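## Task

Insert the loose power cord completely into outlet A2-7 on power strip PDU-A, mounted at the rear of the open cabinet, pushing it in slowly. Every other plug must stay fully seated the whole time; even a brief partial unseating is a failure. The robot must not topple or finish leaning.

## Robot and tools

Robot: a Rainbow Robotics RB-Y1. It has a two-wheel drive base with rear casters, a folding leg and torso, a head camera, and two 7-joint arms with parallel grippers. Each wrist carries a camera in a case that sticks out sideways and can strike things. The base is 0.58 m wide, reaches 0.10 m in front of the wheel axle and 0.57 m behind it, and sweeps a 0.58 m radius when it turns in place. It cannot move sideways.

Frames: the base frame has its origin on the floor between the drive wheels, with x forward, y left and z up, in metres. chest, left_hand and right_hand are printed in this frame. A hand point is the midpoint between its finger pads; the fingers point along the hand's -z axis and close along its x axis. Printed hand positions can be off, especially at long reach or under load. base_odometry is wheel-count only, in the frame the base had at scene start, with heading in rad (positive = left); slipping and collisions corrupt it.

move: one action per call, plus "cameras" (list of head_camera, left_wrist_camera, right_wrist_camera or all; [] means none) and "blocking". Allowed combinations: base and/or joints (optionally with min_time_s or contact_limits); target alone or with min_time_s; or contact_limits alone. A call with no action just reports state and images.
- base: one object {"x_m_s", "turn_rad_s", "for_s"}: velocities held for for_s seconds, then stop. x_m_s is forward speed, 0.005 to 0.4 in magnitude or 0; turn_rad_s is left-positive turning speed, 0.02 to 1.509 in magnitude or 0; for_s is 0.1 to 5. Omitted velocities are 0. Acceleration is 0.4 m/s² (turns 0.5 rad/s²), so coasting adds up to 1 s (turns 3.1 s). If |x| + 0.27·|turn| exceeds 0.4, both are scaled down.
- joints: absolute targets keyed by joint name (rad, grippers in m). Ranges: torso_squat_rad 0 to 1.2 (lowers a level chest); torso_shift_rad -0.3 to 0.6 (hips forward); torso_pitch_rad -0.2 to 1.4 (forward bow); torso_yaw_rad -1.5 to 1.5 (left-positive; raise both arms out 0.2 rad or more first). Combined torso limits: squat+shift ≤ 1.52; squat-shift+pitch ≤ 1.57; shift+0.5·pitch-0.4·squat ≤ 0.7; shift+0.3·pitch-0.5·squat ≤ 0.39. Arms: shoulder_pitch ±2.356 (negative swings forward and up); left_shoulder_roll 0 to 3.141, right_shoulder_roll -3.141 to 0 (away from body); shoulder_yaw ±2.094; elbow -2.617 to 0.01 (negative bends); forearm_roll ±3.141; wrist_pitch -1.57 to 1.919; hand_roll ±2.705; gripper_m 0 to 0.1 opening. head_pan_rad ±0.523, head_tilt_rad -0.35 to 1.57 (positive looks down).
- target: absolute pose for one hand: side ("left"/"right"), x, y, z in metres in the base frame (-3 to 3), quat_wxyz as printed in the hand lines. It is solved once into joint angles, so the hand travels on an arc that can bow over 0.1 m on long moves; split long moves into short steps. It is refused while another move still runs.
- min_time_s: 0.1 to 8 s, the minimum duration of arm, head and torso motions in this action; use it to go slowly.
- contact_limits: gripper current caps in mA, 200 to 672.5 (starts at 672.5), persisting until changed; lower means weaker grip.
- blocking false returns within ~0.5 s while motion continues.
To grip, command an opening at least 5 mm narrower than the object; "off_target" on the gripper is then normal.

wait(seconds 0 to 10, cameras): lets time pass and reports state. stop(cameras): brakes all running motions. zoom_image(camera, region [x0,y0,x1,y1] pixels, max 504×504): closer look at the latest image. read_manual: licence text only. finished_scene(scene): ends the current scene irreversibly; the plug must stay seated afterwards.

Result lines: "move" is done or the worst status. Statuses: reached or short (with offset) for targets; refused (with reason, nothing moved); off_target (resting away from goal, maybe still pushing); time_out; contact_stop (torso only); limit_stop_at_<name> (built-in limit or body-collision guard); not_followed (arm command withheld by the arm-to-arm check, shown as "joint command not followed" with a cause); torque_fault; limit_stop_at_motor_heat. A stop you did not command, or a refusal, cancels the rest of the calls in that reply. on_its_own lists unrequested actions. lidar_m gives 12 distances, sector 1 ahead then counter-clockwise, at 0.23 m height. motor_effort is wheel load in percent (bracket = peak); high effort at rest means pushing on something. wheel_motors_off = 1 means the wheels are disabled for 2 s. Also reported: joint torques, external torque estimates, wrist force/torque (uncalibrated, offsets up to 16 N), motor temperatures.

Avoid: driving into furniture (the base does not stop and can tip if the upper body catches); arms pressing or hitting each other, including fingers and camera cases; contact torques reaching the joint limits (33.1 N m elbows, 23 N m wrists, 64.4 N m shoulders), which freeze the robot for 10 s; long stretched holds that overheat motors; heavy loads far forward; knocking objects out of the area; disturbing other plugs; inserting the cord fast.

Each tool is called after "Request:" as name(argument=value, ...), one argument or row to a line, values as JSON.

## Session

Request:
move(
)

Scene clock: 0.00 s.
Joint torques (N m): no reading
External joint torques (N m): no reading
Motor temperatures (°C): left_arm=[34 34 39 38 40 37 42] | right_arm=[37 32 35 34 42 38 39]
Wrist force (N): no reading
Wrist torque (N m): no reading
Wrist force, peak (N): no reading
base_odometry: x=+0.000 y=+0.000 heading=+0.000
lidar_m: 1.74 2.08 1.38 1.29 1.30 1.48 1.35 0.80 0.52 0.48 0.49 0.63
base_status: not commanded
joint_positions: torso_squat_rad=+0.350 torso_shift_rad=+0.000 torso_pitch_rad=+0.000 torso_yaw_rad=+0.000 left_shoulder_pitch_rad=+0.035 left_shoulder_roll_rad=+0.023 left_shoulder_yaw_rad=-0.011 left_elbow_rad=-0.135 left_forearm_roll_rad=+0.046 left_wrist_pitch_rad=+0.047 left_hand_roll_rad=-0.048 left_gripper_m=+0.099 right_shoulder_pitch_rad=+0.049 right_shoulder_roll_rad=-0.004 right_shoulder_yaw_rad=+0.024 right_elbow_rad=-0.272 right_forearm_roll_rad=+0.005 right_wrist_pitch_rad=-0.008 right_hand_roll_rad=-0.017 right_gripper_m=+0.101 head_pan_rad=+0.000 head_tilt_rad=+0.400
joint_status: not commanded
wheel_motors_off: 0
motor_effort: left_wheel=+0 right_wheel=+1
chest: x=-0.2280 y=+0.0008 z=+1.2475 quat_wxyz=(+1.000, -0.001, +0.000, +0.000) (m; base frame)
left_hand: x=-0.1985 y=+0.2366 z=+0.5625 quat_wxyz=(+1.000, +0.010, -0.027, -0.001) (m; base frame)
right_hand: x=-0.1296 y=-0.2217 z=+0.5699 quat_wxyz=(+0.993, -0.001, -0.116, -0.002) (m; base frame)
pictures: head_camera, left_wrist_camera, right_wrist_camera
Images, in order (width x height): head_camera 896x504, left_wrist_camera 644x364, right_wrist_camera 644x364.

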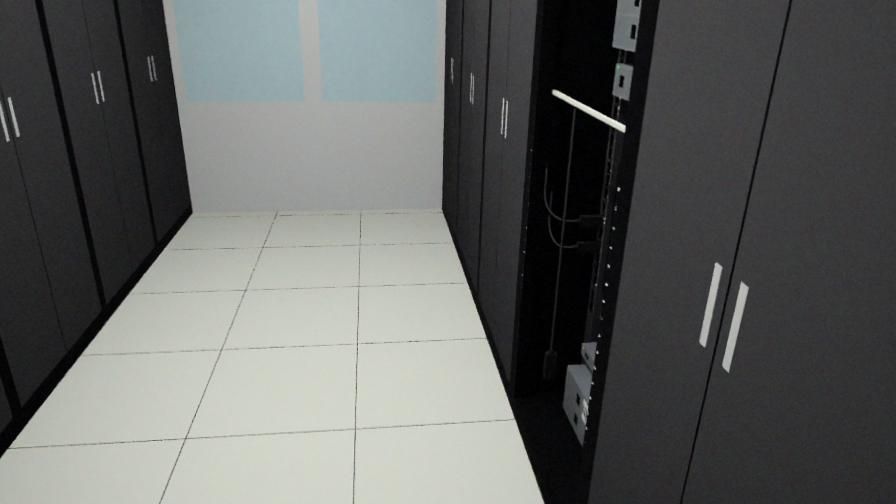

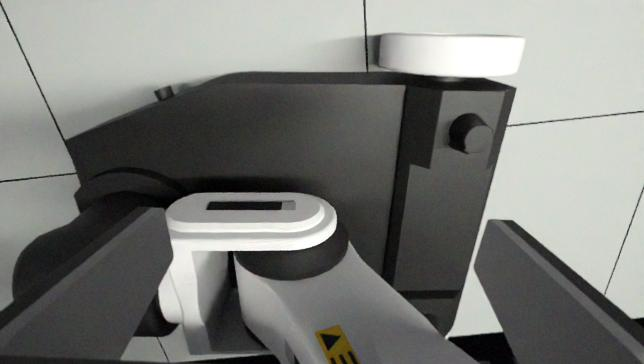

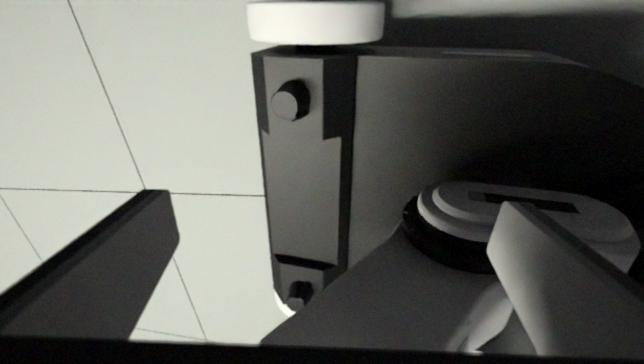

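Request:
zoom_image(
  camera="head_camera",
  region=[500, 0, 680, 200],
)

Request:
zoom_image(
  camera="head_camera",
  region=[480, 160, 680, 460],
)

Scaled by 2.520 from the camera's 896x504 image, which has a finer 1280x720 frame.

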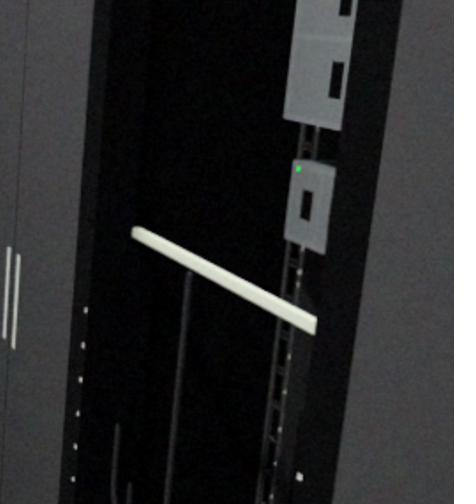

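Scaled by 1.680 from the camera's 896x504 image, which has a finer 1280x720 frame.

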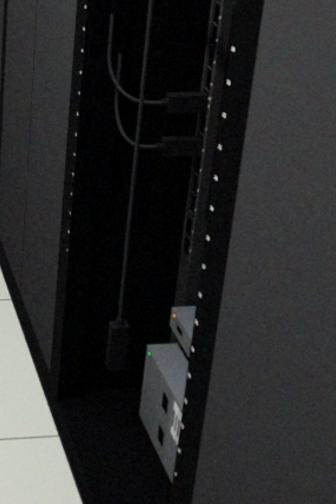

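Request:
move(
  base={"turn_rad_s": 0.3, "for_s": 1.0},
  cameras=[],
)

Request:
move(
  base={"x_m_s": 0.3, "for_s": 4.83},
)

Scene clock: 22.23 s.
Joint torques (N m): left_arm=[-0.66 0.93 -0.16 0.13 0 -0.34 0.03] | right_arm=[-1.87 -0.41 0.43 -0.92 -0.02 -0.4 -0.09]
External joint torques (N m): left_arm=[0.03 0.18 -0.2 -0.05 0 -0.13 0.03] | right_arm=[-0.14 0.15 0.46 0.24 -0.08 0.12 -0.1]
Motor temperatures (°C): left_arm=[34 34 39 38 40 37 42] | right_arm=[37 32 35 34 42 38 39]
Wrist force (N): left_arm=[0.9 0.5 -4.5] | right_arm=[2.8 5.3 -8.1]
Wrist torque (N m): left_arm=[0.02 -0.02 -0.12] | right_arm=[-0.06 0.45 0.18]
Wrist force, peak (N): left_arm=[1.1 0.7 -4.7] | right_arm=[2.8 6.1 -8.6]
move: done
base_odometry: x=+0.000 y=+0.000 heading=+0.300
lidar_m: 3.04 1.56 1.28 1.28 1.42 1.37 1.19 0.59 0.48 0.48 0.53 0.87
base_status: done (sent for 1 of 1 s)
joint_positions: torso_squat_rad=+0.350 torso_shift_rad=+0.000 torso_pitch_rad=+0.000 torso_yaw_rad=+0.000 left_shoulder_pitch_rad=+0.035 left_shoulder_roll_rad=+0.023 left_shoulder_yaw_rad=-0.011 left_elbow_rad=-0.135 left_forearm_roll_rad=+0.046 left_wrist_pitch_rad=+0.047 left_hand_roll_rad=-0.048 left_gripper_m=+0.099 right_shoulder_pitch_rad=+0.049 right_shoulder_roll_rad=-0.004 right_shoulder_yaw_rad=+0.024 right_elbow_rad=-0.272 right_forearm_roll_rad=+0.005 right_wrist_pitch_rad=-0.008 right_hand_roll_rad=-0.017 right_gripper_m=+0.101 head_pan_rad=+0.000 head_tilt_rad=+0.400
joint_status: not commanded
wheel_motors_off: 0
motor_effort: left_wheel=+2(33) right_wheel=+6(46)
chest: x=-0.2280 y=+0.0008 z=+1.2475 quat_wxyz=(+1.000, -0.001, +0.000, +0.000) (m; base frame)
left_hand: x=-0.1985 y=+0.2366 z=+0.5625 quat_wxyz=(+1.000, +0.010, -0.027, -0.001) (m; base frame)
right_hand: x=-0.1296 y=-0.2217 z=+0.5699 quat_wxyz=(+0.993, -0.001, -0.116, -0.002) (m; base frame)
pictures: none
No camera images: "cameras" was empty.

Scene clock: 28.27 s.
Joint torques (N m): left_arm=[-0.32 0.57 -0.72 0.2 0.24 -0.31 0.06] | right_arm=[-1.75 -0.51 0.6 -0.94 -0.07 -0.37 -0.12]
External joint torques (N m): left_arm=[0.37 -0.17 -0.76 0.02 0.23 -0.09 0.06] | right_arm=[-0.02 0.06 0.64 0.22 -0.13 0.15 -0.13]
Motor temperatures (°C): left_arm=[34 33 39 38 40 37 42] | right_arm=[37 32 35 34 42 38 39]
Wrist force (N): left_arm=[1.0 0.7 -4.6] | right_arm=[3.3 5.6 -8.1]
Wrist torque (N m): left_arm=[0.01 -0.01 -0.13] | right_arm=[-0.10 0.48 0.22]
Wrist force, peak (N): left_arm=[1.4 0.7 -4.7] | right_arm=[3.2 6.1 -8.8]
move: done
base_odometry: x=+1.385 y=+0.429 heading=+0.301
lidar_m: 2.44 1.25 1.02 1.02 1.14 1.82 1.77 0.90 0.81 0.82 0.82 1.31
base_status: done (sent for 4.83 of 4.83 s)
joint_positions: torso_squat_rad=+0.350 torso_shift_rad=+0.000 torso_pitch_rad=+0.000 torso_yaw_rad=+0.000 left_shoulder_pitch_rad=+0.035 left_shoulder_roll_rad=+0.023 left_shoulder_yaw_rad=-0.011 left_elbow_rad=-0.135 left_forearm_roll_rad=+0.046 left_wrist_pitch_rad=+0.047 left_hand_roll_rad=-0.048 left_gripper_m=+0.099 right_shoulder_pitch_rad=+0.049 right_shoulder_roll_rad=-0.004 right_shoulder_yaw_rad=+0.024 right_elbow_rad=-0.272 right_forearm_roll_rad=+0.005 right_wrist_pitch_rad=-0.008 right_hand_roll_rad=-0.017 right_gripper_m=+0.101 head_pan_rad=+0.000 head_tilt_rad=+0.400
joint_status: not commanded
wheel_motors_off: 0
motor_effort: left_wheel=+13(42) right_wheel=-14(40)
chest: x=-0.2280 y=+0.0008 z=+1.2475 quat_wxyz=(+1.000, -0.001, +0.000, +0.000) (m; base frame)
left_hand: x=-0.1984 y=+0.2366 z=+0.5625 quat_wxyz=(+1.000, +0.010, -0.027, -0.001) (m; base frame)
right_hand: x=-0.1296 y=-0.2217 z=+0.5699 quat_wxyz=(+0.993, -0.001, -0.116, -0.002) (m; base frame)
pictures: head_camera, left_wrist_camera, right_wrist_camera
Images, in order (width x height): head_camera 896x504, left_wrist_camera 644x364, right_wrist_camera 644x364.

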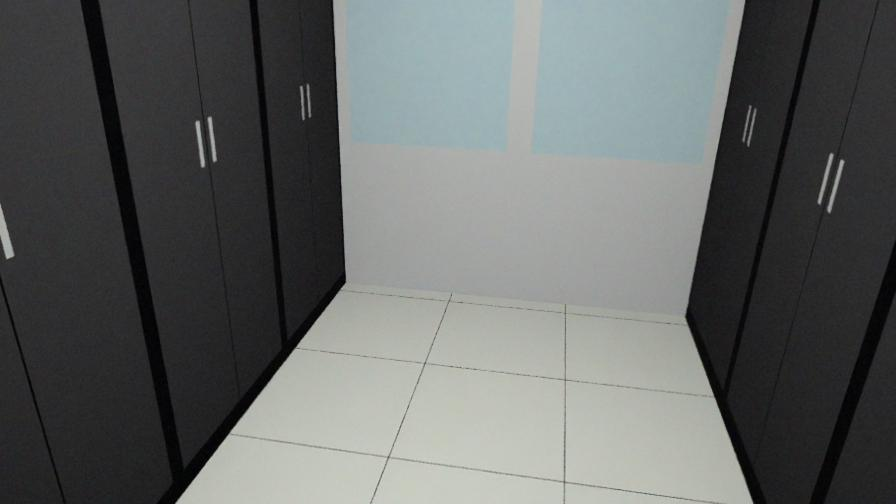

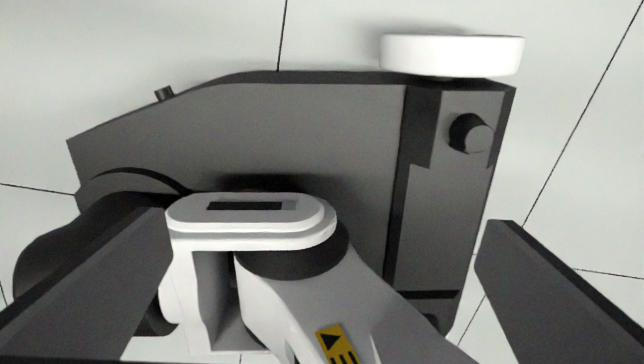

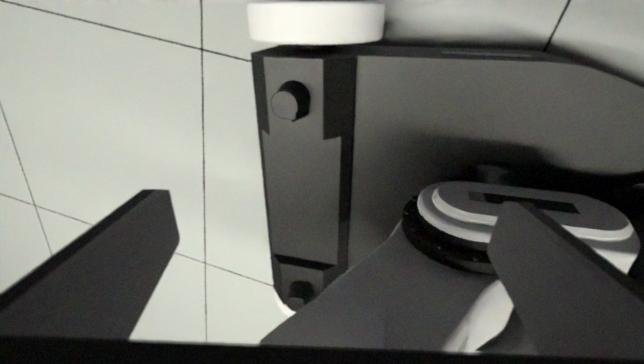

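Request:
move(
  base={"turn_rad_s": -0.5, "for_s": 3.5},
)

Scene clock: 35.83 s.
Joint torques (N m): left_arm=[-0.43 0.64 -0.21 0.27 -0.03 -0.34 -0.03] | right_arm=[-1.56 -0.6 0.68 -0.92 -0.05 -0.33 -0.03]
External joint torques (N m): left_arm=[0.26 -0.09 -0.25 0.09 -0.03 -0.12 -0.02] | right_arm=[0.17 -0.04 0.72 0.24 -0.11 0.19 -0.04]
Motor temperatures (°C): left_arm=[34 33 39 38 40 37 42] | right_arm=[37 32 35 34 42 38 39]
Wrist force (N): left_arm=[0.9 0.6 -4.6] | right_arm=[3.0 5.5 -8.2]
Wrist torque (N m): left_arm=[0.01 -0.02 -0.12] | right_arm=[-0.09 0.43 0.22]
Wrist force, peak (N): left_arm=[1.0 0.6 -4.7] | right_arm=[3.1 6.2 -8.7]
move: done
base_odometry: x=+1.385 y=+0.429 heading=-1.448
lidar_m: 0.89 0.82 1.07 2.78 1.46 1.07 1.01 1.06 1.45 2.78 1.05 0.82
base_status: done (sent for 3.5 of 3.5 s)
joint_positions: torso_squat_rad=+0.350 torso_shift_rad=+0.000 torso_pitch_rad=+0.000 torso_yaw_rad=+0.000 left_shoulder_pitch_rad=+0.035 left_shoulder_roll_rad=+0.023 left_shoulder_yaw_rad=-0.011 left_elbow_rad=-0.135 left_forearm_roll_rad=+0.046 left_wrist_pitch_rad=+0.047 left_hand_roll_rad=-0.048 left_gripper_m=+0.099 right_shoulder_pitch_rad=+0.049 right_shoulder_roll_rad=-0.004 right_shoulder_yaw_rad=+0.024 right_elbow_rad=-0.272 right_forearm_roll_rad=+0.005 right_wrist_pitch_rad=-0.008 right_hand_roll_rad=-0.017 right_gripper_m=+0.101 head_pan_rad=+0.000 head_tilt_rad=+0.400
joint_status: not commanded
wheel_motors_off: 0
motor_effort: left_wheel=+16(33) right_wheel=+5(44)
chest: x=-0.2280 y=+0.0008 z=+1.2475 quat_wxyz=(+1.000, -0.001, +0.000, +0.000) (m; base frame)
left_hand: x=-0.1984 y=+0.2366 z=+0.5625 quat_wxyz=(+1.000, +0.010, -0.027, -0.001) (m; base frame)
right_hand: x=-0.1296 y=-0.2217 z=+0.5699 quat_wxyz=(+0.993, -0.001, -0.116, -0.002) (m; base frame)
pictures: head_camera, left_wrist_camera, right_wrist_camera
Images, in order (width x height): head_camera 896x504, left_wrist_camera 644x364, right_wrist_camera 644x364.

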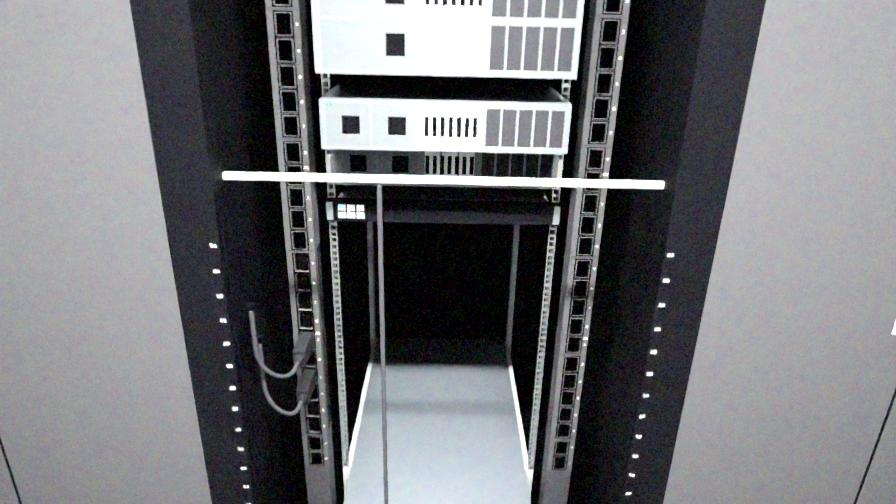

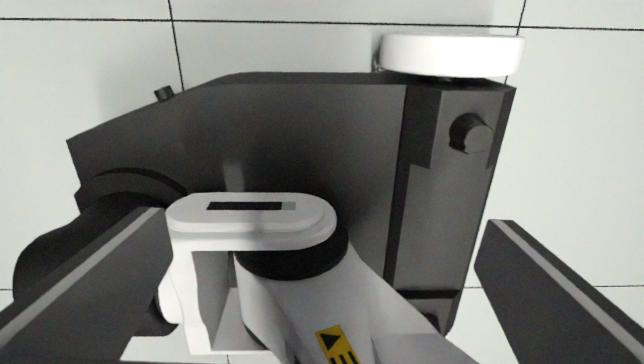

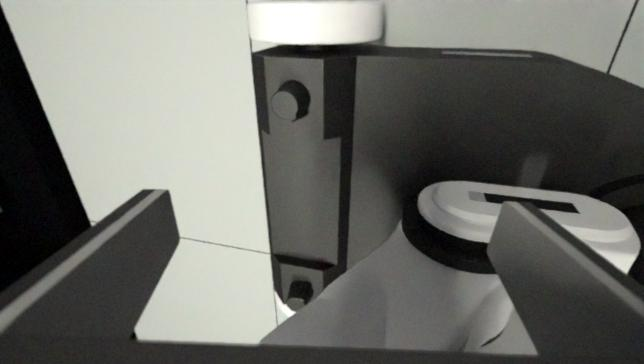

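Request:
zoom_image(
  camera="head_camera",
  region=[180, 0, 430, 200],
)

Request:
zoom_image(
  camera="head_camera",
  region=[200, 190, 400, 350],
)

Request:
zoom_image(
  camera="head_camera",
  region=[200, 320, 400, 504],
)

Request:
move(
  joints={"head_tilt_rad": 0.0},
  cameras=["head_camera"],
)

Request:
zoom_image(
  camera="head_camera",
  region=[200, 0, 700, 300],
)

Request:
move(
  joints={"head_tilt_rad": 0.9},
  cameras=["head_camera"],
)

Scaled by 2.016 from the camera's 896x504 image, which has a finer 1280x720 frame.

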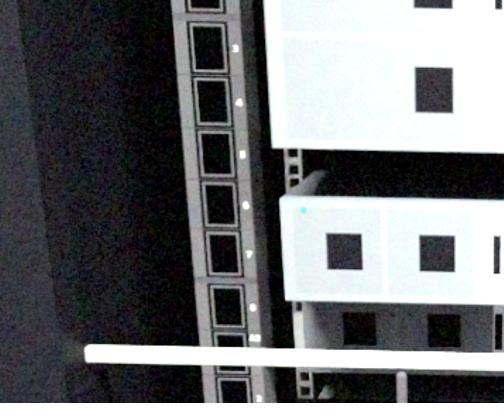

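Scaled by 2.520 from the camera's 896x504 image, which has a finer 1280x720 frame.

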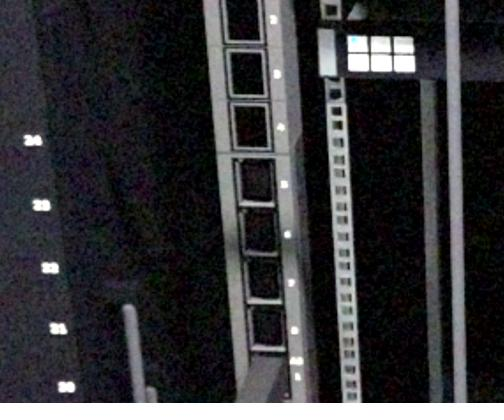

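Scaled by 2.520 from the camera's 896x504 image, which has a finer 1280x720 frame.

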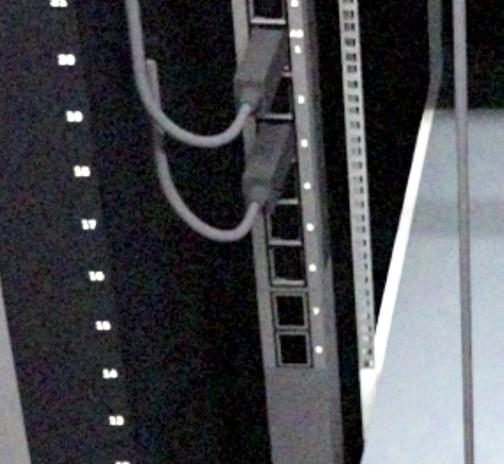

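Scene clock: 40.73 s.
Joint torques (N m): left_arm=[-0.5 0.93 -0.6 0.43 0.05 -0.25 0.04] | right_arm=[-1.87 -0.59 0.54 -1 -0.1 -0.39 -0.09]
External joint torques (N m): left_arm=[0.2 0.2 -0.64 0.26 0.05 -0.03 0.04] | right_arm=[-0.14 -0.03 0.57 0.16 -0.16 0.13 -0.11]
Motor temperatures (°C): left_arm=[34 33 39 38 40 37 42] | right_arm=[37 32 35 34 42 38 39]
Wrist force (N): left_arm=[1.1 0.5 -4.3] | right_arm=[2.6 5.9 -8.4]
Wrist torque (N m): left_arm=[0.03 -0.01 -0.13] | right_arm=[-0.16 0.38 0.21]
Wrist force, peak (N): left_arm=[1.0 0.6 -4.7] | right_arm=[3.1 6.1 -8.7]
move: done
base_odometry: x=+1.385 y=+0.429 heading=-1.448
lidar_m: 0.89 0.82 1.07 2.79 1.46 1.06 1.02 1.06 1.46 2.77 1.06 0.81
base_status: not commanded
joint_positions: torso_squat_rad=+0.350 torso_shift_rad=+0.000 torso_pitch_rad=+0.000 torso_yaw_rad=+0.000 left_shoulder_pitch_rad=+0.035 left_shoulder_roll_rad=+0.023 left_shoulder_yaw_rad=-0.011 left_elbow_rad=-0.135 left_forearm_roll_rad=+0.046 left_wrist_pitch_rad=+0.047 left_hand_roll_rad=-0.048 left_gripper_m=+0.099 right_shoulder_pitch_rad=+0.049 right_shoulder_roll_rad=-0.004 right_shoulder_yaw_rad=+0.024 right_elbow_rad=-0.272 right_forearm_roll_rad=+0.005 right_wrist_pitch_rad=-0.008 right_hand_roll_rad=-0.017 right_gripper_m=+0.101 head_pan_rad=+0.000 head_tilt_rad=+0.000
joint_status: all done
wheel_motors_off: 0
motor_effort: left_wheel=+16(16) right_wheel=+6(6)
chest: x=-0.2280 y=+0.0008 z=+1.2475 quat_wxyz=(+1.000, -0.001, +0.000, +0.000) (m; base frame)
left_hand: x=-0.1984 y=+0.2366 z=+0.5625 quat_wxyz=(+1.000, +0.010, -0.027, -0.001) (m; base frame)
right_hand: x=-0.1296 y=-0.2217 z=+0.5699 quat_wxyz=(+0.993, -0.001, -0.116, -0.002) (m; base frame)
pictures: head_camera
Images, in order (width x height): head_camera 896x504.

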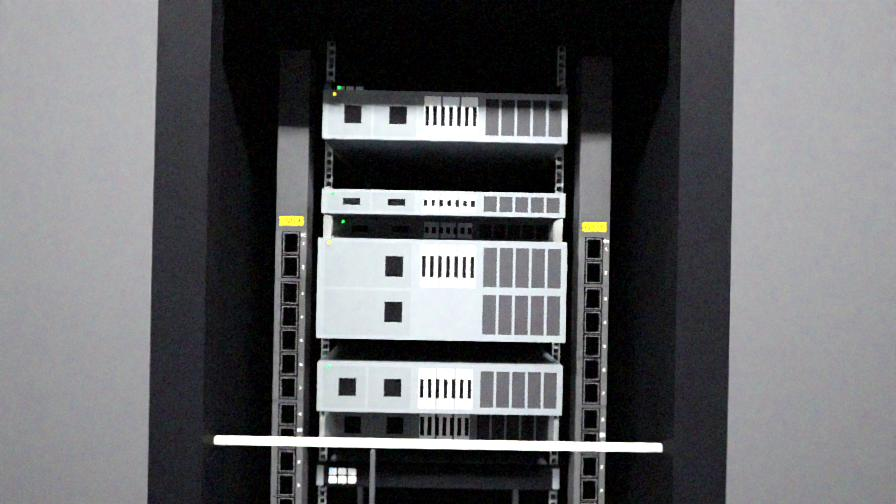

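Scaled by 1.008 from the camera's 896x504 image, which has a finer 1280x720 frame.

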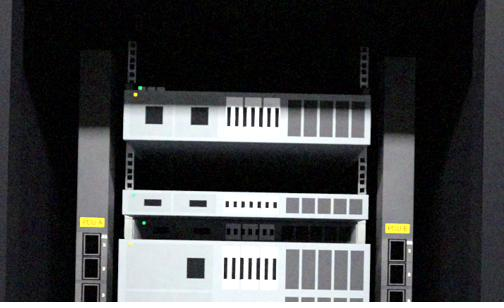

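Scene clock: 42.00 s.
Joint torques (N m): left_arm=[-0.55 0.69 -0.29 0.3 0.15 -0.25 0.01] | right_arm=[-1.73 -0.74 0.54 -0.99 -0.13 -0.37 -0.08]
External joint torques (N m): left_arm=[0.15 -0.05 -0.33 0.13 0.15 -0.04 0.01] | right_arm=[0 -0.17 0.58 0.17 -0.18 0.14 -0.1]
Motor temperatures (°C): left_arm=[34 33 39 38 40 37 42] | right_arm=[37 32 35 34 42 38 39]
Wrist force (N): left_arm=[1.0 0.7 -4.4] | right_arm=[2.5 5.4 -8.0]
Wrist torque (N m): left_arm=[0.00 -0.01 -0.12] | right_arm=[-0.04 0.38 0.19]
Wrist force, peak (N): left_arm=[1.0 0.6 -4.6] | right_arm=[2.9 6.3 -8.4]
move: done
base_odometry: x=+1.385 y=+0.429 heading=-1.448
lidar_m: 0.89 0.82 1.06 2.79 1.45 1.07 1.01 1.05 1.45 2.77 1.05 0.81
base_status: not commanded
joint_positions: torso_squat_rad=+0.350 torso_shift_rad=+0.000 torso_pitch_rad=+0.000 torso_yaw_rad=+0.000 left_shoulder_pitch_rad=+0.035 left_shoulder_roll_rad=+0.023 left_shoulder_yaw_rad=-0.011 left_elbow_rad=-0.135 left_forearm_roll_rad=+0.046 left_wrist_pitch_rad=+0.047 left_hand_roll_rad=-0.048 left_gripper_m=+0.099 right_shoulder_pitch_rad=+0.049 right_shoulder_roll_rad=-0.004 right_shoulder_yaw_rad=+0.024 right_elbow_rad=-0.272 right_forearm_roll_rad=+0.005 right_wrist_pitch_rad=-0.008 right_hand_roll_rad=-0.017 right_gripper_m=+0.101 head_pan_rad=+0.000 head_tilt_rad=+0.900
joint_status: all done
wheel_motors_off: 0
motor_effort: left_wheel=+16(16) right_wheel=+6(6)
chest: x=-0.2280 y=+0.0008 z=+1.2475 quat_wxyz=(+1.000, -0.001, +0.000, +0.000) (m; base frame)
left_hand: x=-0.1984 y=+0.2366 z=+0.5625 quat_wxyz=(+1.000, +0.010, -0.027, -0.001) (m; base frame)
right_hand: x=-0.1296 y=-0.2217 z=+0.5699 quat_wxyz=(+0.993, -0.001, -0.116, -0.002) (m; base frame)
pictures: head_camera
Images, in order (width x height): head_camera 896x504.

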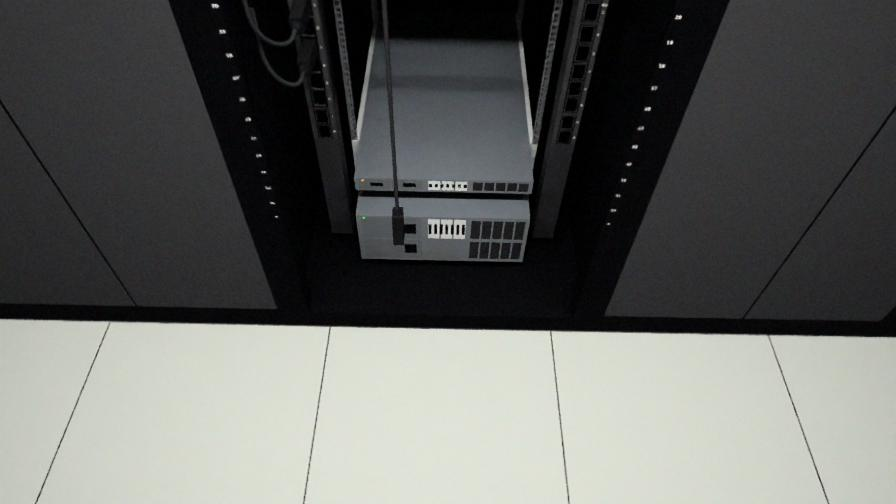

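Request:
move(
  base={"x_m_s": 0.2, "for_s": 1.75},
  joints={"torso_squat_rad": 0.8, "head_tilt_rad": 0.45, "head_pan_rad": 0.1},
  cameras=["head_camera"],
)

Request:
zoom_image(
  camera="head_camera",
  region=[200, 0, 500, 250],
)

Request:
zoom_image(
  camera="head_camera",
  region=[200, 200, 500, 504],
)

Scene clock: 84.23 s.
Joint torques (N m): left_arm=[-0.05 0.85 -0.7 0.08 0.01 -0.3 -0.08] | right_arm=[-1.57 -0.55 0.55 -0.94 -0.04 -0.39 -0.04]
External joint torques (N m): left_arm=[0.64 0.11 -0.75 -0.1 0 -0.08 -0.08] | right_arm=[0.15 0.02 0.59 0.22 -0.09 0.13 -0.05]
Motor temperatures (°C): left_arm=[34 33 39 38 40 37 42] | right_arm=[37 32 35 34 42 38 39]
Wrist force (N): left_arm=[1.1 0.6 -4.4] | right_arm=[2.8 5.6 -8.4]
Wrist torque (N m): left_arm=[0.01 0.01 -0.12] | right_arm=[-0.10 0.43 0.20]
Wrist force, peak (N): left_arm=[1.4 0.4 -4.7] | right_arm=[3.4 6.1 -8.6]
move: done
base_odometry: x=+1.428 y=+0.079 heading=-1.450
lidar_m: 0.53 0.52 0.56 1.55 1.96 1.43 1.37 1.42 1.95 1.56 0.55 0.52
base_status: done (sent for 1.77 of 1.77 s)
joint_positions: torso_squat_rad=+0.800 torso_shift_rad=+0.000 torso_pitch_rad=+0.000 torso_yaw_rad=+0.000 left_shoulder_pitch_rad=+0.035 left_shoulder_roll_rad=+0.023 left_shoulder_yaw_rad=-0.011 left_elbow_rad=-0.135 left_forearm_roll_rad=+0.046 left_wrist_pitch_rad=+0.047 left_hand_roll_rad=-0.048 left_gripper_m=+0.099 right_shoulder_pitch_rad=+0.049 right_shoulder_roll_rad=-0.004 right_shoulder_yaw_rad=+0.024 right_elbow_rad=-0.272 right_forearm_roll_rad=+0.005 right_wrist_pitch_rad=-0.008 right_hand_roll_rad=-0.017 right_gripper_m=+0.101 head_pan_rad=+0.100 head_tilt_rad=+0.450
joint_status: all done
wheel_motors_off: 0
motor_effort: left_wheel=-12(39) right_wheel=+15(42)
chest: x=-0.2280 y=+0.0007 z=+1.0776 quat_wxyz=(+1.000, -0.001, +0.000, +0.000) (m; base frame)
left_hand: x=-0.1984 y=+0.2365 z=+0.3926 quat_wxyz=(+1.000, +0.010, -0.027, -0.001) (m; base frame)
right_hand: x=-0.1296 y=-0.2218 z=+0.4000 quat_wxyz=(+0.993, -0.001, -0.116, -0.002) (m; base frame)
pictures: head_camera
Images, in order (width x height): head_camera 896x504.

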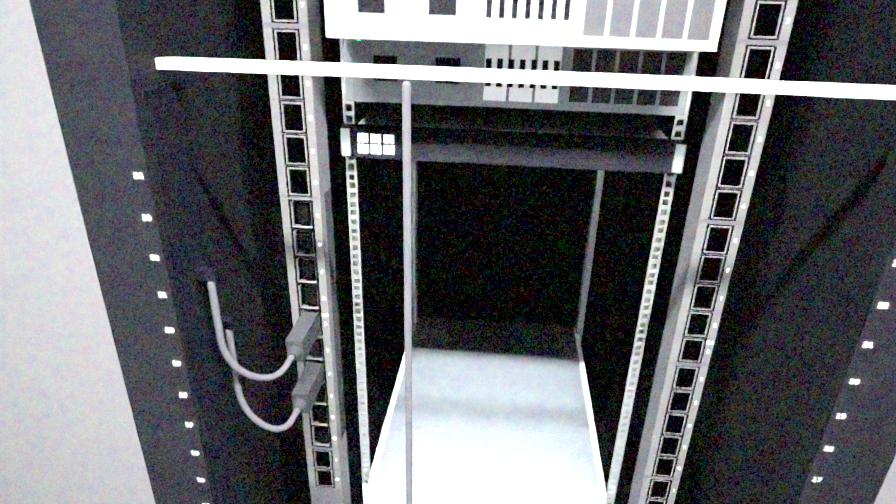

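Scaled by 1.680 from the camera's 896x504 image, which has a finer 1280x720 frame.

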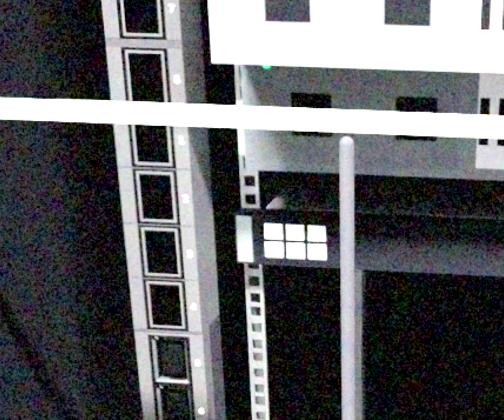

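Scaled by 1.658 from the camera's 896x504 image, which has a finer 1280x720 frame.

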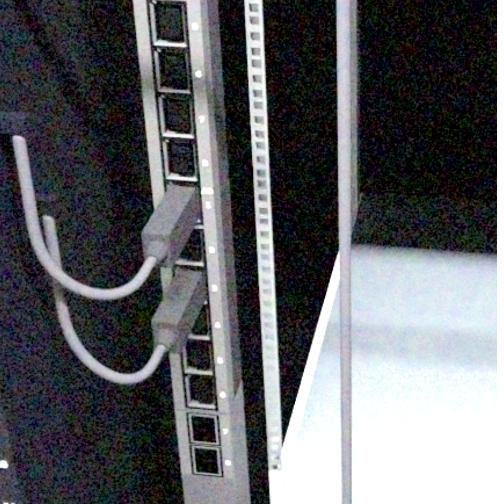

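Request:
move(
  base={"x_m_s": 0.15, "for_s": 1.0},
  joints={"torso_squat_rad": 1.0, "head_tilt_rad": 0.9, "head_pan_rad": 0.2},
  cameras=["head_camera"],
)

Request:
zoom_image(
  camera="head_camera",
  region=[380, 200, 580, 400],
)

Scene clock: 116.13 s.
Joint torques (N m): left_arm=[-0.81 0.63 -0.63 0.33 0.08 -0.33 0.08] | right_arm=[-1.91 -0.8 0.53 -0.98 -0.11 -0.38 -0.08]
External joint torques (N m): left_arm=[-0.12 -0.11 -0.67 0.15 0.08 -0.11 0.08] | right_arm=[-0.19 -0.24 0.56 0.18 -0.16 0.13 -0.09]
Motor temperatures (°C): left_arm=[34 33 39 38 40 37 42] | right_arm=[37 32 35 34 42 38 39]
Wrist force (N): left_arm=[0.9 0.5 -4.6] | right_arm=[2.8 5.8 -8.0]
Wrist torque (N m): left_arm=[0.01 -0.03 -0.12] | right_arm=[-0.12 0.44 0.18]
Wrist force, peak (N): left_arm=[1.2 0.4 -4.7] | right_arm=[3.2 6.1 -8.5]
move: done
base_odometry: x=+1.446 y=-0.070 heading=-1.451
lidar_m: 0.38 0.40 0.42 0.98 2.18 1.59 1.52 1.57 2.16 0.98 0.41 0.40
base_status: done (sent for 1 of 1 s)
joint_positions: torso_squat_rad=+1.000 torso_shift_rad=+0.000 torso_pitch_rad=+0.000 torso_yaw_rad=+0.000 left_shoulder_pitch_rad=+0.035 left_shoulder_roll_rad=+0.023 left_shoulder_yaw_rad=-0.011 left_elbow_rad=-0.135 left_forearm_roll_rad=+0.046 left_wrist_pitch_rad=+0.047 left_hand_roll_rad=-0.048 left_gripper_m=+0.099 right_shoulder_pitch_rad=+0.049 right_shoulder_roll_rad=-0.004 right_shoulder_yaw_rad=+0.024 right_elbow_rad=-0.272 right_forearm_roll_rad=+0.005 right_wrist_pitch_rad=-0.008 right_hand_roll_rad=-0.017 right_gripper_m=+0.101 head_pan_rad=+0.200 head_tilt_rad=+0.900
joint_status: all done
wheel_motors_off: 0
motor_effort: left_wheel=-13(26) right_wheel=+15(35)
chest: x=-0.2280 y=+0.0006 z=+0.9681 quat_wxyz=(+1.000, -0.001, +0.000, +0.000) (m; base frame)
left_hand: x=-0.1984 y=+0.2364 z=+0.2831 quat_wxyz=(+1.000, +0.010, -0.027, -0.001) (m; base frame)
right_hand: x=-0.1296 y=-0.2218 z=+0.2905 quat_wxyz=(+0.993, -0.001, -0.116, -0.002) (m; base frame)
pictures: head_camera
Images, in order (width x height): head_camera 896x504.

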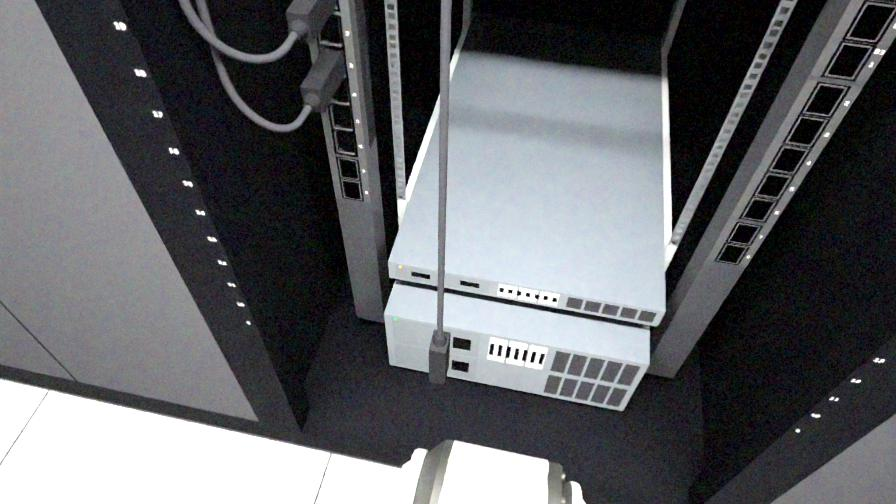

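Scaled by 2.520 from the camera's 896x504 image, which has a finer 1280x720 frame.

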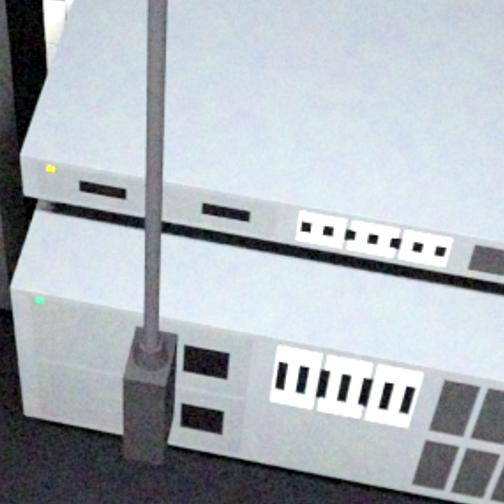

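Request:
move(
  joints={"torso_squat_rad": 1.1, "torso_pitch_rad": 0.3, "head_tilt_rad": 0.6, "head_pan_rad": 0.25, "left_elbow_rad": -1.5, "left_shoulder_roll_rad": 0.2, "left_shoulder_pitch_rad": 0.5},
  cameras=[],
)

Request:
move(
  target={"side": "left", "x": 0.14, "y": 0.2, "z": 0.42, "quat_wxyz": [0.6125, 0.3535, -0.3535, -0.6125]},
)

Scene clock: 137.70 s.
Joint torques (N m): left_arm=[5.33 4.73 2.53 -5.07 0.14 -1.24 -0.14] | right_arm=[6.35 -0.88 0.27 2.02 -0.17 0.14 -0.11]
External joint torques (N m): left_arm=[-0.55 0.21 -0.21 0.75 0.12 0.04 -0.11] | right_arm=[-0.32 -0.2 0.43 -0.02 -0.15 0.07 -0.11]
Motor temperatures (°C): left_arm=[34 33 39 38 40 37 42] | right_arm=[37 32 35 34 42 38 39]
Wrist force (N): left_arm=[-2.5 -0.8 -3.0] | right_arm=[5.2 5.8 -8.3]
Wrist torque (N m): left_arm=[0.11 -0.22 -0.10] | right_arm=[-0.11 0.59 0.25]
Wrist force, peak (N): left_arm=[2.1 -0.1 -4.5] | right_arm=[5.5 5.9 -8.7]
move: done
base_odometry: x=+1.446 y=-0.070 heading=-1.451
lidar_m: 0.38 0.41 0.42 0.98 2.18 1.59 1.51 1.69 2.16 0.99 0.42 0.40
base_status: not commanded
joint_positions: torso_squat_rad=+1.100 torso_shift_rad=+0.000 torso_pitch_rad=+0.300 torso_yaw_rad=+0.000 left_shoulder_pitch_rad=+0.500 left_shoulder_roll_rad=+0.200 left_shoulder_yaw_rad=-0.011 left_elbow_rad=-1.500 left_forearm_roll_rad=+0.046 left_wrist_pitch_rad=+0.047 left_hand_roll_rad=-0.048 left_gripper_m=+0.099 right_shoulder_pitch_rad=+0.049 right_shoulder_roll_rad=-0.004 right_shoulder_yaw_rad=+0.024 right_elbow_rad=-0.272 right_forearm_roll_rad=+0.005 right_wrist_pitch_rad=-0.008 right_hand_roll_rad=-0.017 right_gripper_m=+0.101 head_pan_rad=+0.250 head_tilt_rad=+0.600
joint_status: all done
wheel_motors_off: 0
motor_effort: left_wheel=-12(13) right_wheel=+14(16)
chest: x=-0.1365 y=+0.0006 z=+0.8936 quat_wxyz=(+0.989, -0.001, +0.149, +0.000) (m; base frame)
left_hand: x=-0.0008 y=+0.3534 z=+0.3722 quat_wxyz=(+0.940, +0.103, -0.324, -0.039) (m; base frame)
right_hand: x=-0.2428 y=-0.2219 z=+0.2172 quat_wxyz=(+0.999, -0.001, +0.033, -0.002) (m; base frame)
pictures: none
No camera images: "cameras" was empty.

Scene clock: 139.60 s.
Joint torques (N m): left_arm=[0.84 -0.32 -1 -6.6 0.12 -1.8 0.43] | right_arm=[6.5 -0.75 0.52 1.89 -0.14 0.22 -0.04]
External joint torques (N m): left_arm=[0.06 0.16 -0.64 1.04 0.13 -0.06 0.42] | right_arm=[-0.16 -0.07 0.68 -0.15 -0.12 0.14 -0.04]
Motor temperatures (°C): left_arm=[34 33 39 38 40 37 42] | right_arm=[37 32 35 34 42 38 39]
Wrist force (N): left_arm=[1.0 -4.8 -1.8] | right_arm=[4.8 5.8 -8.3]
Wrist torque (N m): left_arm=[0.34 -0.02 -0.13] | right_arm=[-0.10 0.54 0.26]
Wrist force, peak (N): left_arm=[0.8 -6.1 -1.4] | right_arm=[4.8 6.2 -8.8]
move: done
base_odometry: x=+1.446 y=-0.070 heading=-1.451
lidar_m: 0.38 0.40 0.42 0.99 2.18 1.59 1.52 1.69 2.15 0.98 0.40 0.40
base_status: not commanded
joint_positions: torso_squat_rad=+1.100 torso_shift_rad=+0.000 torso_pitch_rad=+0.300 torso_yaw_rad=+0.000 left_shoulder_pitch_rad=+0.295 left_shoulder_roll_rad=+0.000 left_shoulder_yaw_rad=-0.143 left_elbow_rad=-1.458 left_forearm_roll_rad=+0.175 left_wrist_pitch_rad=-0.170 left_hand_roll_rad=-1.760 left_gripper_m=+0.099 right_shoulder_pitch_rad=+0.049 right_shoulder_roll_rad=-0.004 right_shoulder_yaw_rad=+0.024 right_elbow_rad=-0.272 right_forearm_roll_rad=+0.005 right_wrist_pitch_rad=-0.008 right_hand_roll_rad=-0.017 right_gripper_m=+0.101 head_pan_rad=+0.250 head_tilt_rad=+0.600
joint_status: all done
wheel_motors_off: 0
motor_effort: left_wheel=-13(13) right_wheel=+14(14)
chest: x=-0.1365 y=+0.0006 z=+0.8936 quat_wxyz=(+0.989, -0.001, +0.149, +0.000) (m; base frame)
left_hand: x=+0.1400 y=+0.2001 z=+0.4200 quat_wxyz=(+0.610, +0.350, -0.358, -0.614) (m; base frame)
left_hand_status: reached (checked arc, planned for 1.4 s): 0 mm and 0.8 deg off.
right_hand: x=-0.2428 y=-0.2219 z=+0.2172 quat_wxyz=(+0.999, -0.001, +0.033, -0.002) (m; base frame)
pictures: head_camera, left_wrist_camera, right_wrist_camera
Images, in order (width x height): head_camera 896x504, left_wrist_camera 644x364, right_wrist_camera 644x364.

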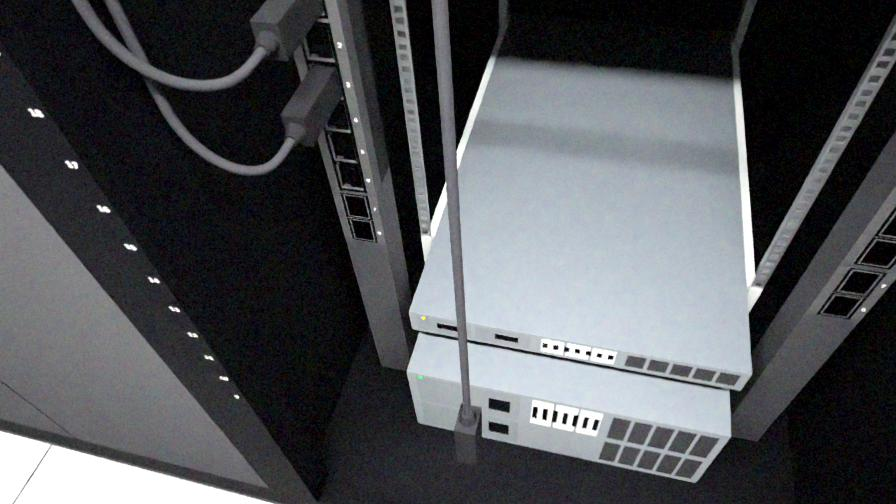

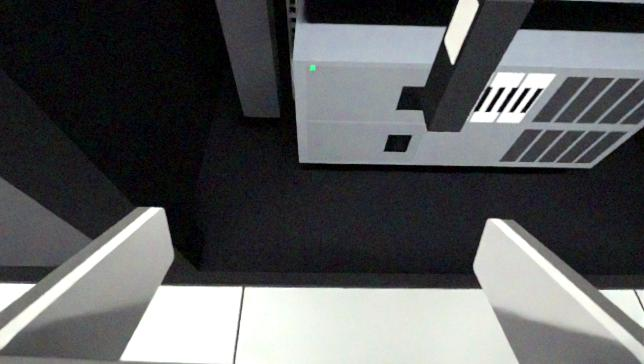

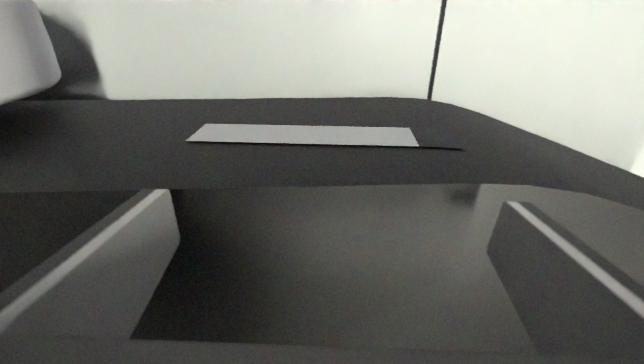

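Request:
zoom_image(
  camera="left_wrist_camera",
  region=[380, 0, 580, 150],
)

Request:
zoom_image(
  camera="head_camera",
  region=[220, 0, 500, 260],
)

Request:
zoom_image(
  camera="head_camera",
  region=[420, 370, 520, 504],
)

Scaled by 2.520 from the camera's 644x364 image, which has a finer 1265x715 frame.

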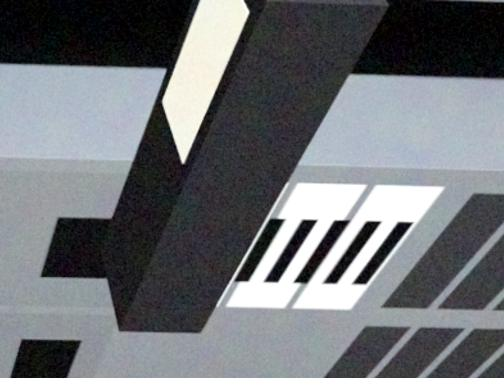

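Scaled by 1.800 from the camera's 896x504 image, which has a finer 1280x720 frame.

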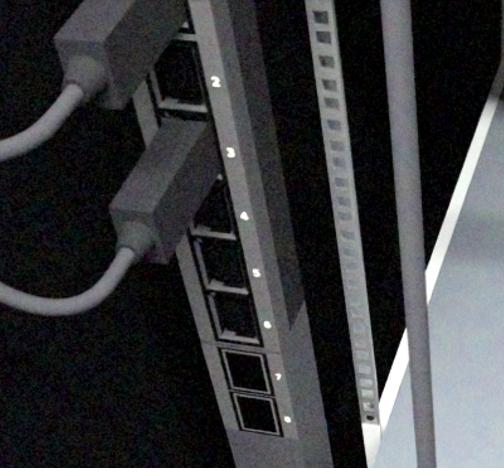

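Scaled by 3.761 from the camera's 896x504 image, which has a finer 1280x720 frame.

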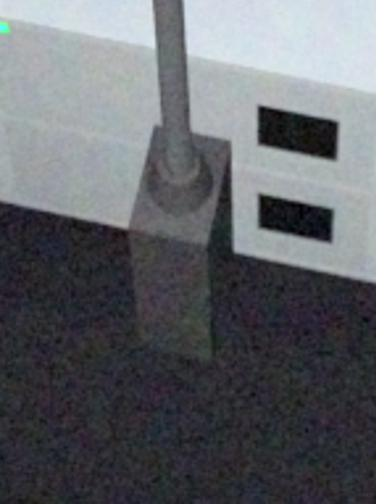

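Request:
move(
  target={"side": "left", "x": 0.2, "y": 0.14, "z": 0.22, "quat_wxyz": [-0.5, 0.5, 0.5, -0.5]},
)

Scene clock: 150.10 s.
Joint torques (N m): left_arm=[1.01 -0.08 -0.62 -6.48 -0.03 -1.76 0.51] | right_arm=[6.55 -0.86 0.6 2.1 -0.1 0.16 -0.06]
External joint torques (N m): left_arm=[0.23 0.4 -0.26 1.16 -0.02 -0.01 0.5] | right_arm=[-0.11 -0.18 0.77 0.06 -0.08 0.08 -0.06]
Motor temperatures (°C): left_arm=[34 33 39 38 40 37 42] | right_arm=[37 32 35 34 42 38 39]
Wrist force (N): left_arm=[0.9 -4.8 -1.9] | right_arm=[5.0 5.8 -8.5]
Wrist torque (N m): left_arm=[0.35 -0.06 -0.13] | right_arm=[-0.10 0.56 0.22]
Wrist force, peak (N): left_arm=[1.1 -5.0 -1.8] | right_arm=[4.7 6.1 -9.1]
move: refused
base_odometry: x=+1.446 y=-0.070 heading=-1.451
lidar_m: 0.38 0.40 0.42 0.98 2.18 1.59 1.52 1.69 2.15 0.98 0.42 0.40
base_status: not commanded
joint_positions: torso_squat_rad=+1.100 torso_shift_rad=+0.000 torso_pitch_rad=+0.300 torso_yaw_rad=+0.000 left_shoulder_pitch_rad=+0.295 left_shoulder_roll_rad=+0.000 left_shoulder_yaw_rad=-0.143 left_elbow_rad=-1.458 left_forearm_roll_rad=+0.175 left_wrist_pitch_rad=-0.170 left_hand_roll_rad=-1.760 left_gripper_m=+0.099 right_shoulder_pitch_rad=+0.049 right_shoulder_roll_rad=-0.004 right_shoulder_yaw_rad=+0.024 right_elbow_rad=-0.272 right_forearm_roll_rad=+0.005 right_wrist_pitch_rad=-0.008 right_hand_roll_rad=-0.017 right_gripper_m=+0.101 head_pan_rad=+0.250 head_tilt_rad=+0.600
joint_status: not commanded
wheel_motors_off: 0
motor_effort: left_wheel=-12(13) right_wheel=+14(14)
chest: x=-0.1365 y=+0.0006 z=+0.8936 quat_wxyz=(+0.989, -0.001, +0.149, +0.000) (m; base frame)
left_hand: x=+0.1400 y=+0.2001 z=+0.4200 quat_wxyz=(+0.610, +0.350, -0.358, -0.614) (m; base frame)
left_hand_status: refused: the posture found for that pose touches the leg. Nothing moved. The solve starts from where the arm stands: from another posture it may find a clear one.
right_hand: x=-0.2428 y=-0.2219 z=+0.2172 quat_wxyz=(+0.999, -0.001, +0.033, -0.002) (m; base frame)
pictures: head_camera, left_wrist_camera, right_wrist_camera
Images, in order (width x height): head_camera 896x504, left_wrist_camera 644x364, right_wrist_camera 644x364.

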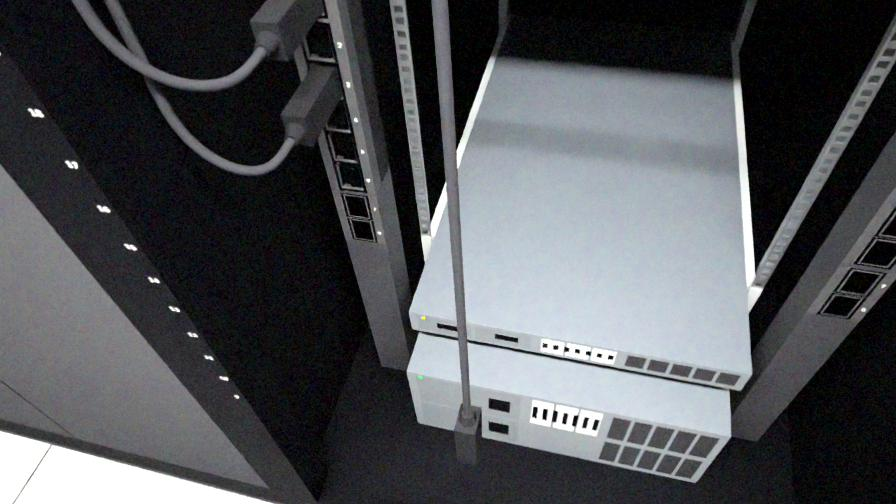

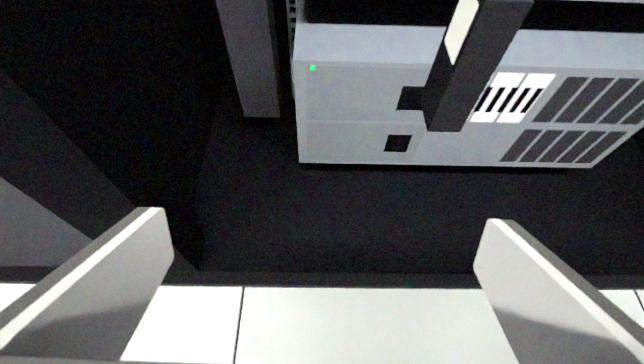

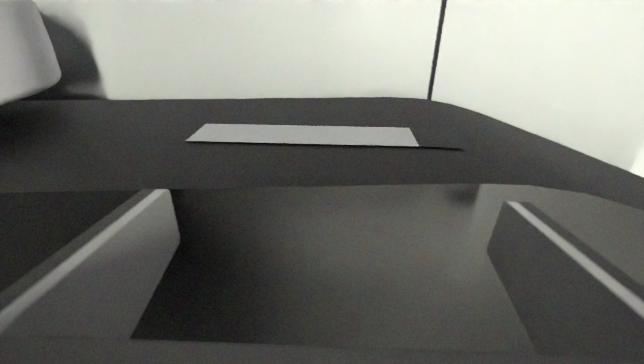

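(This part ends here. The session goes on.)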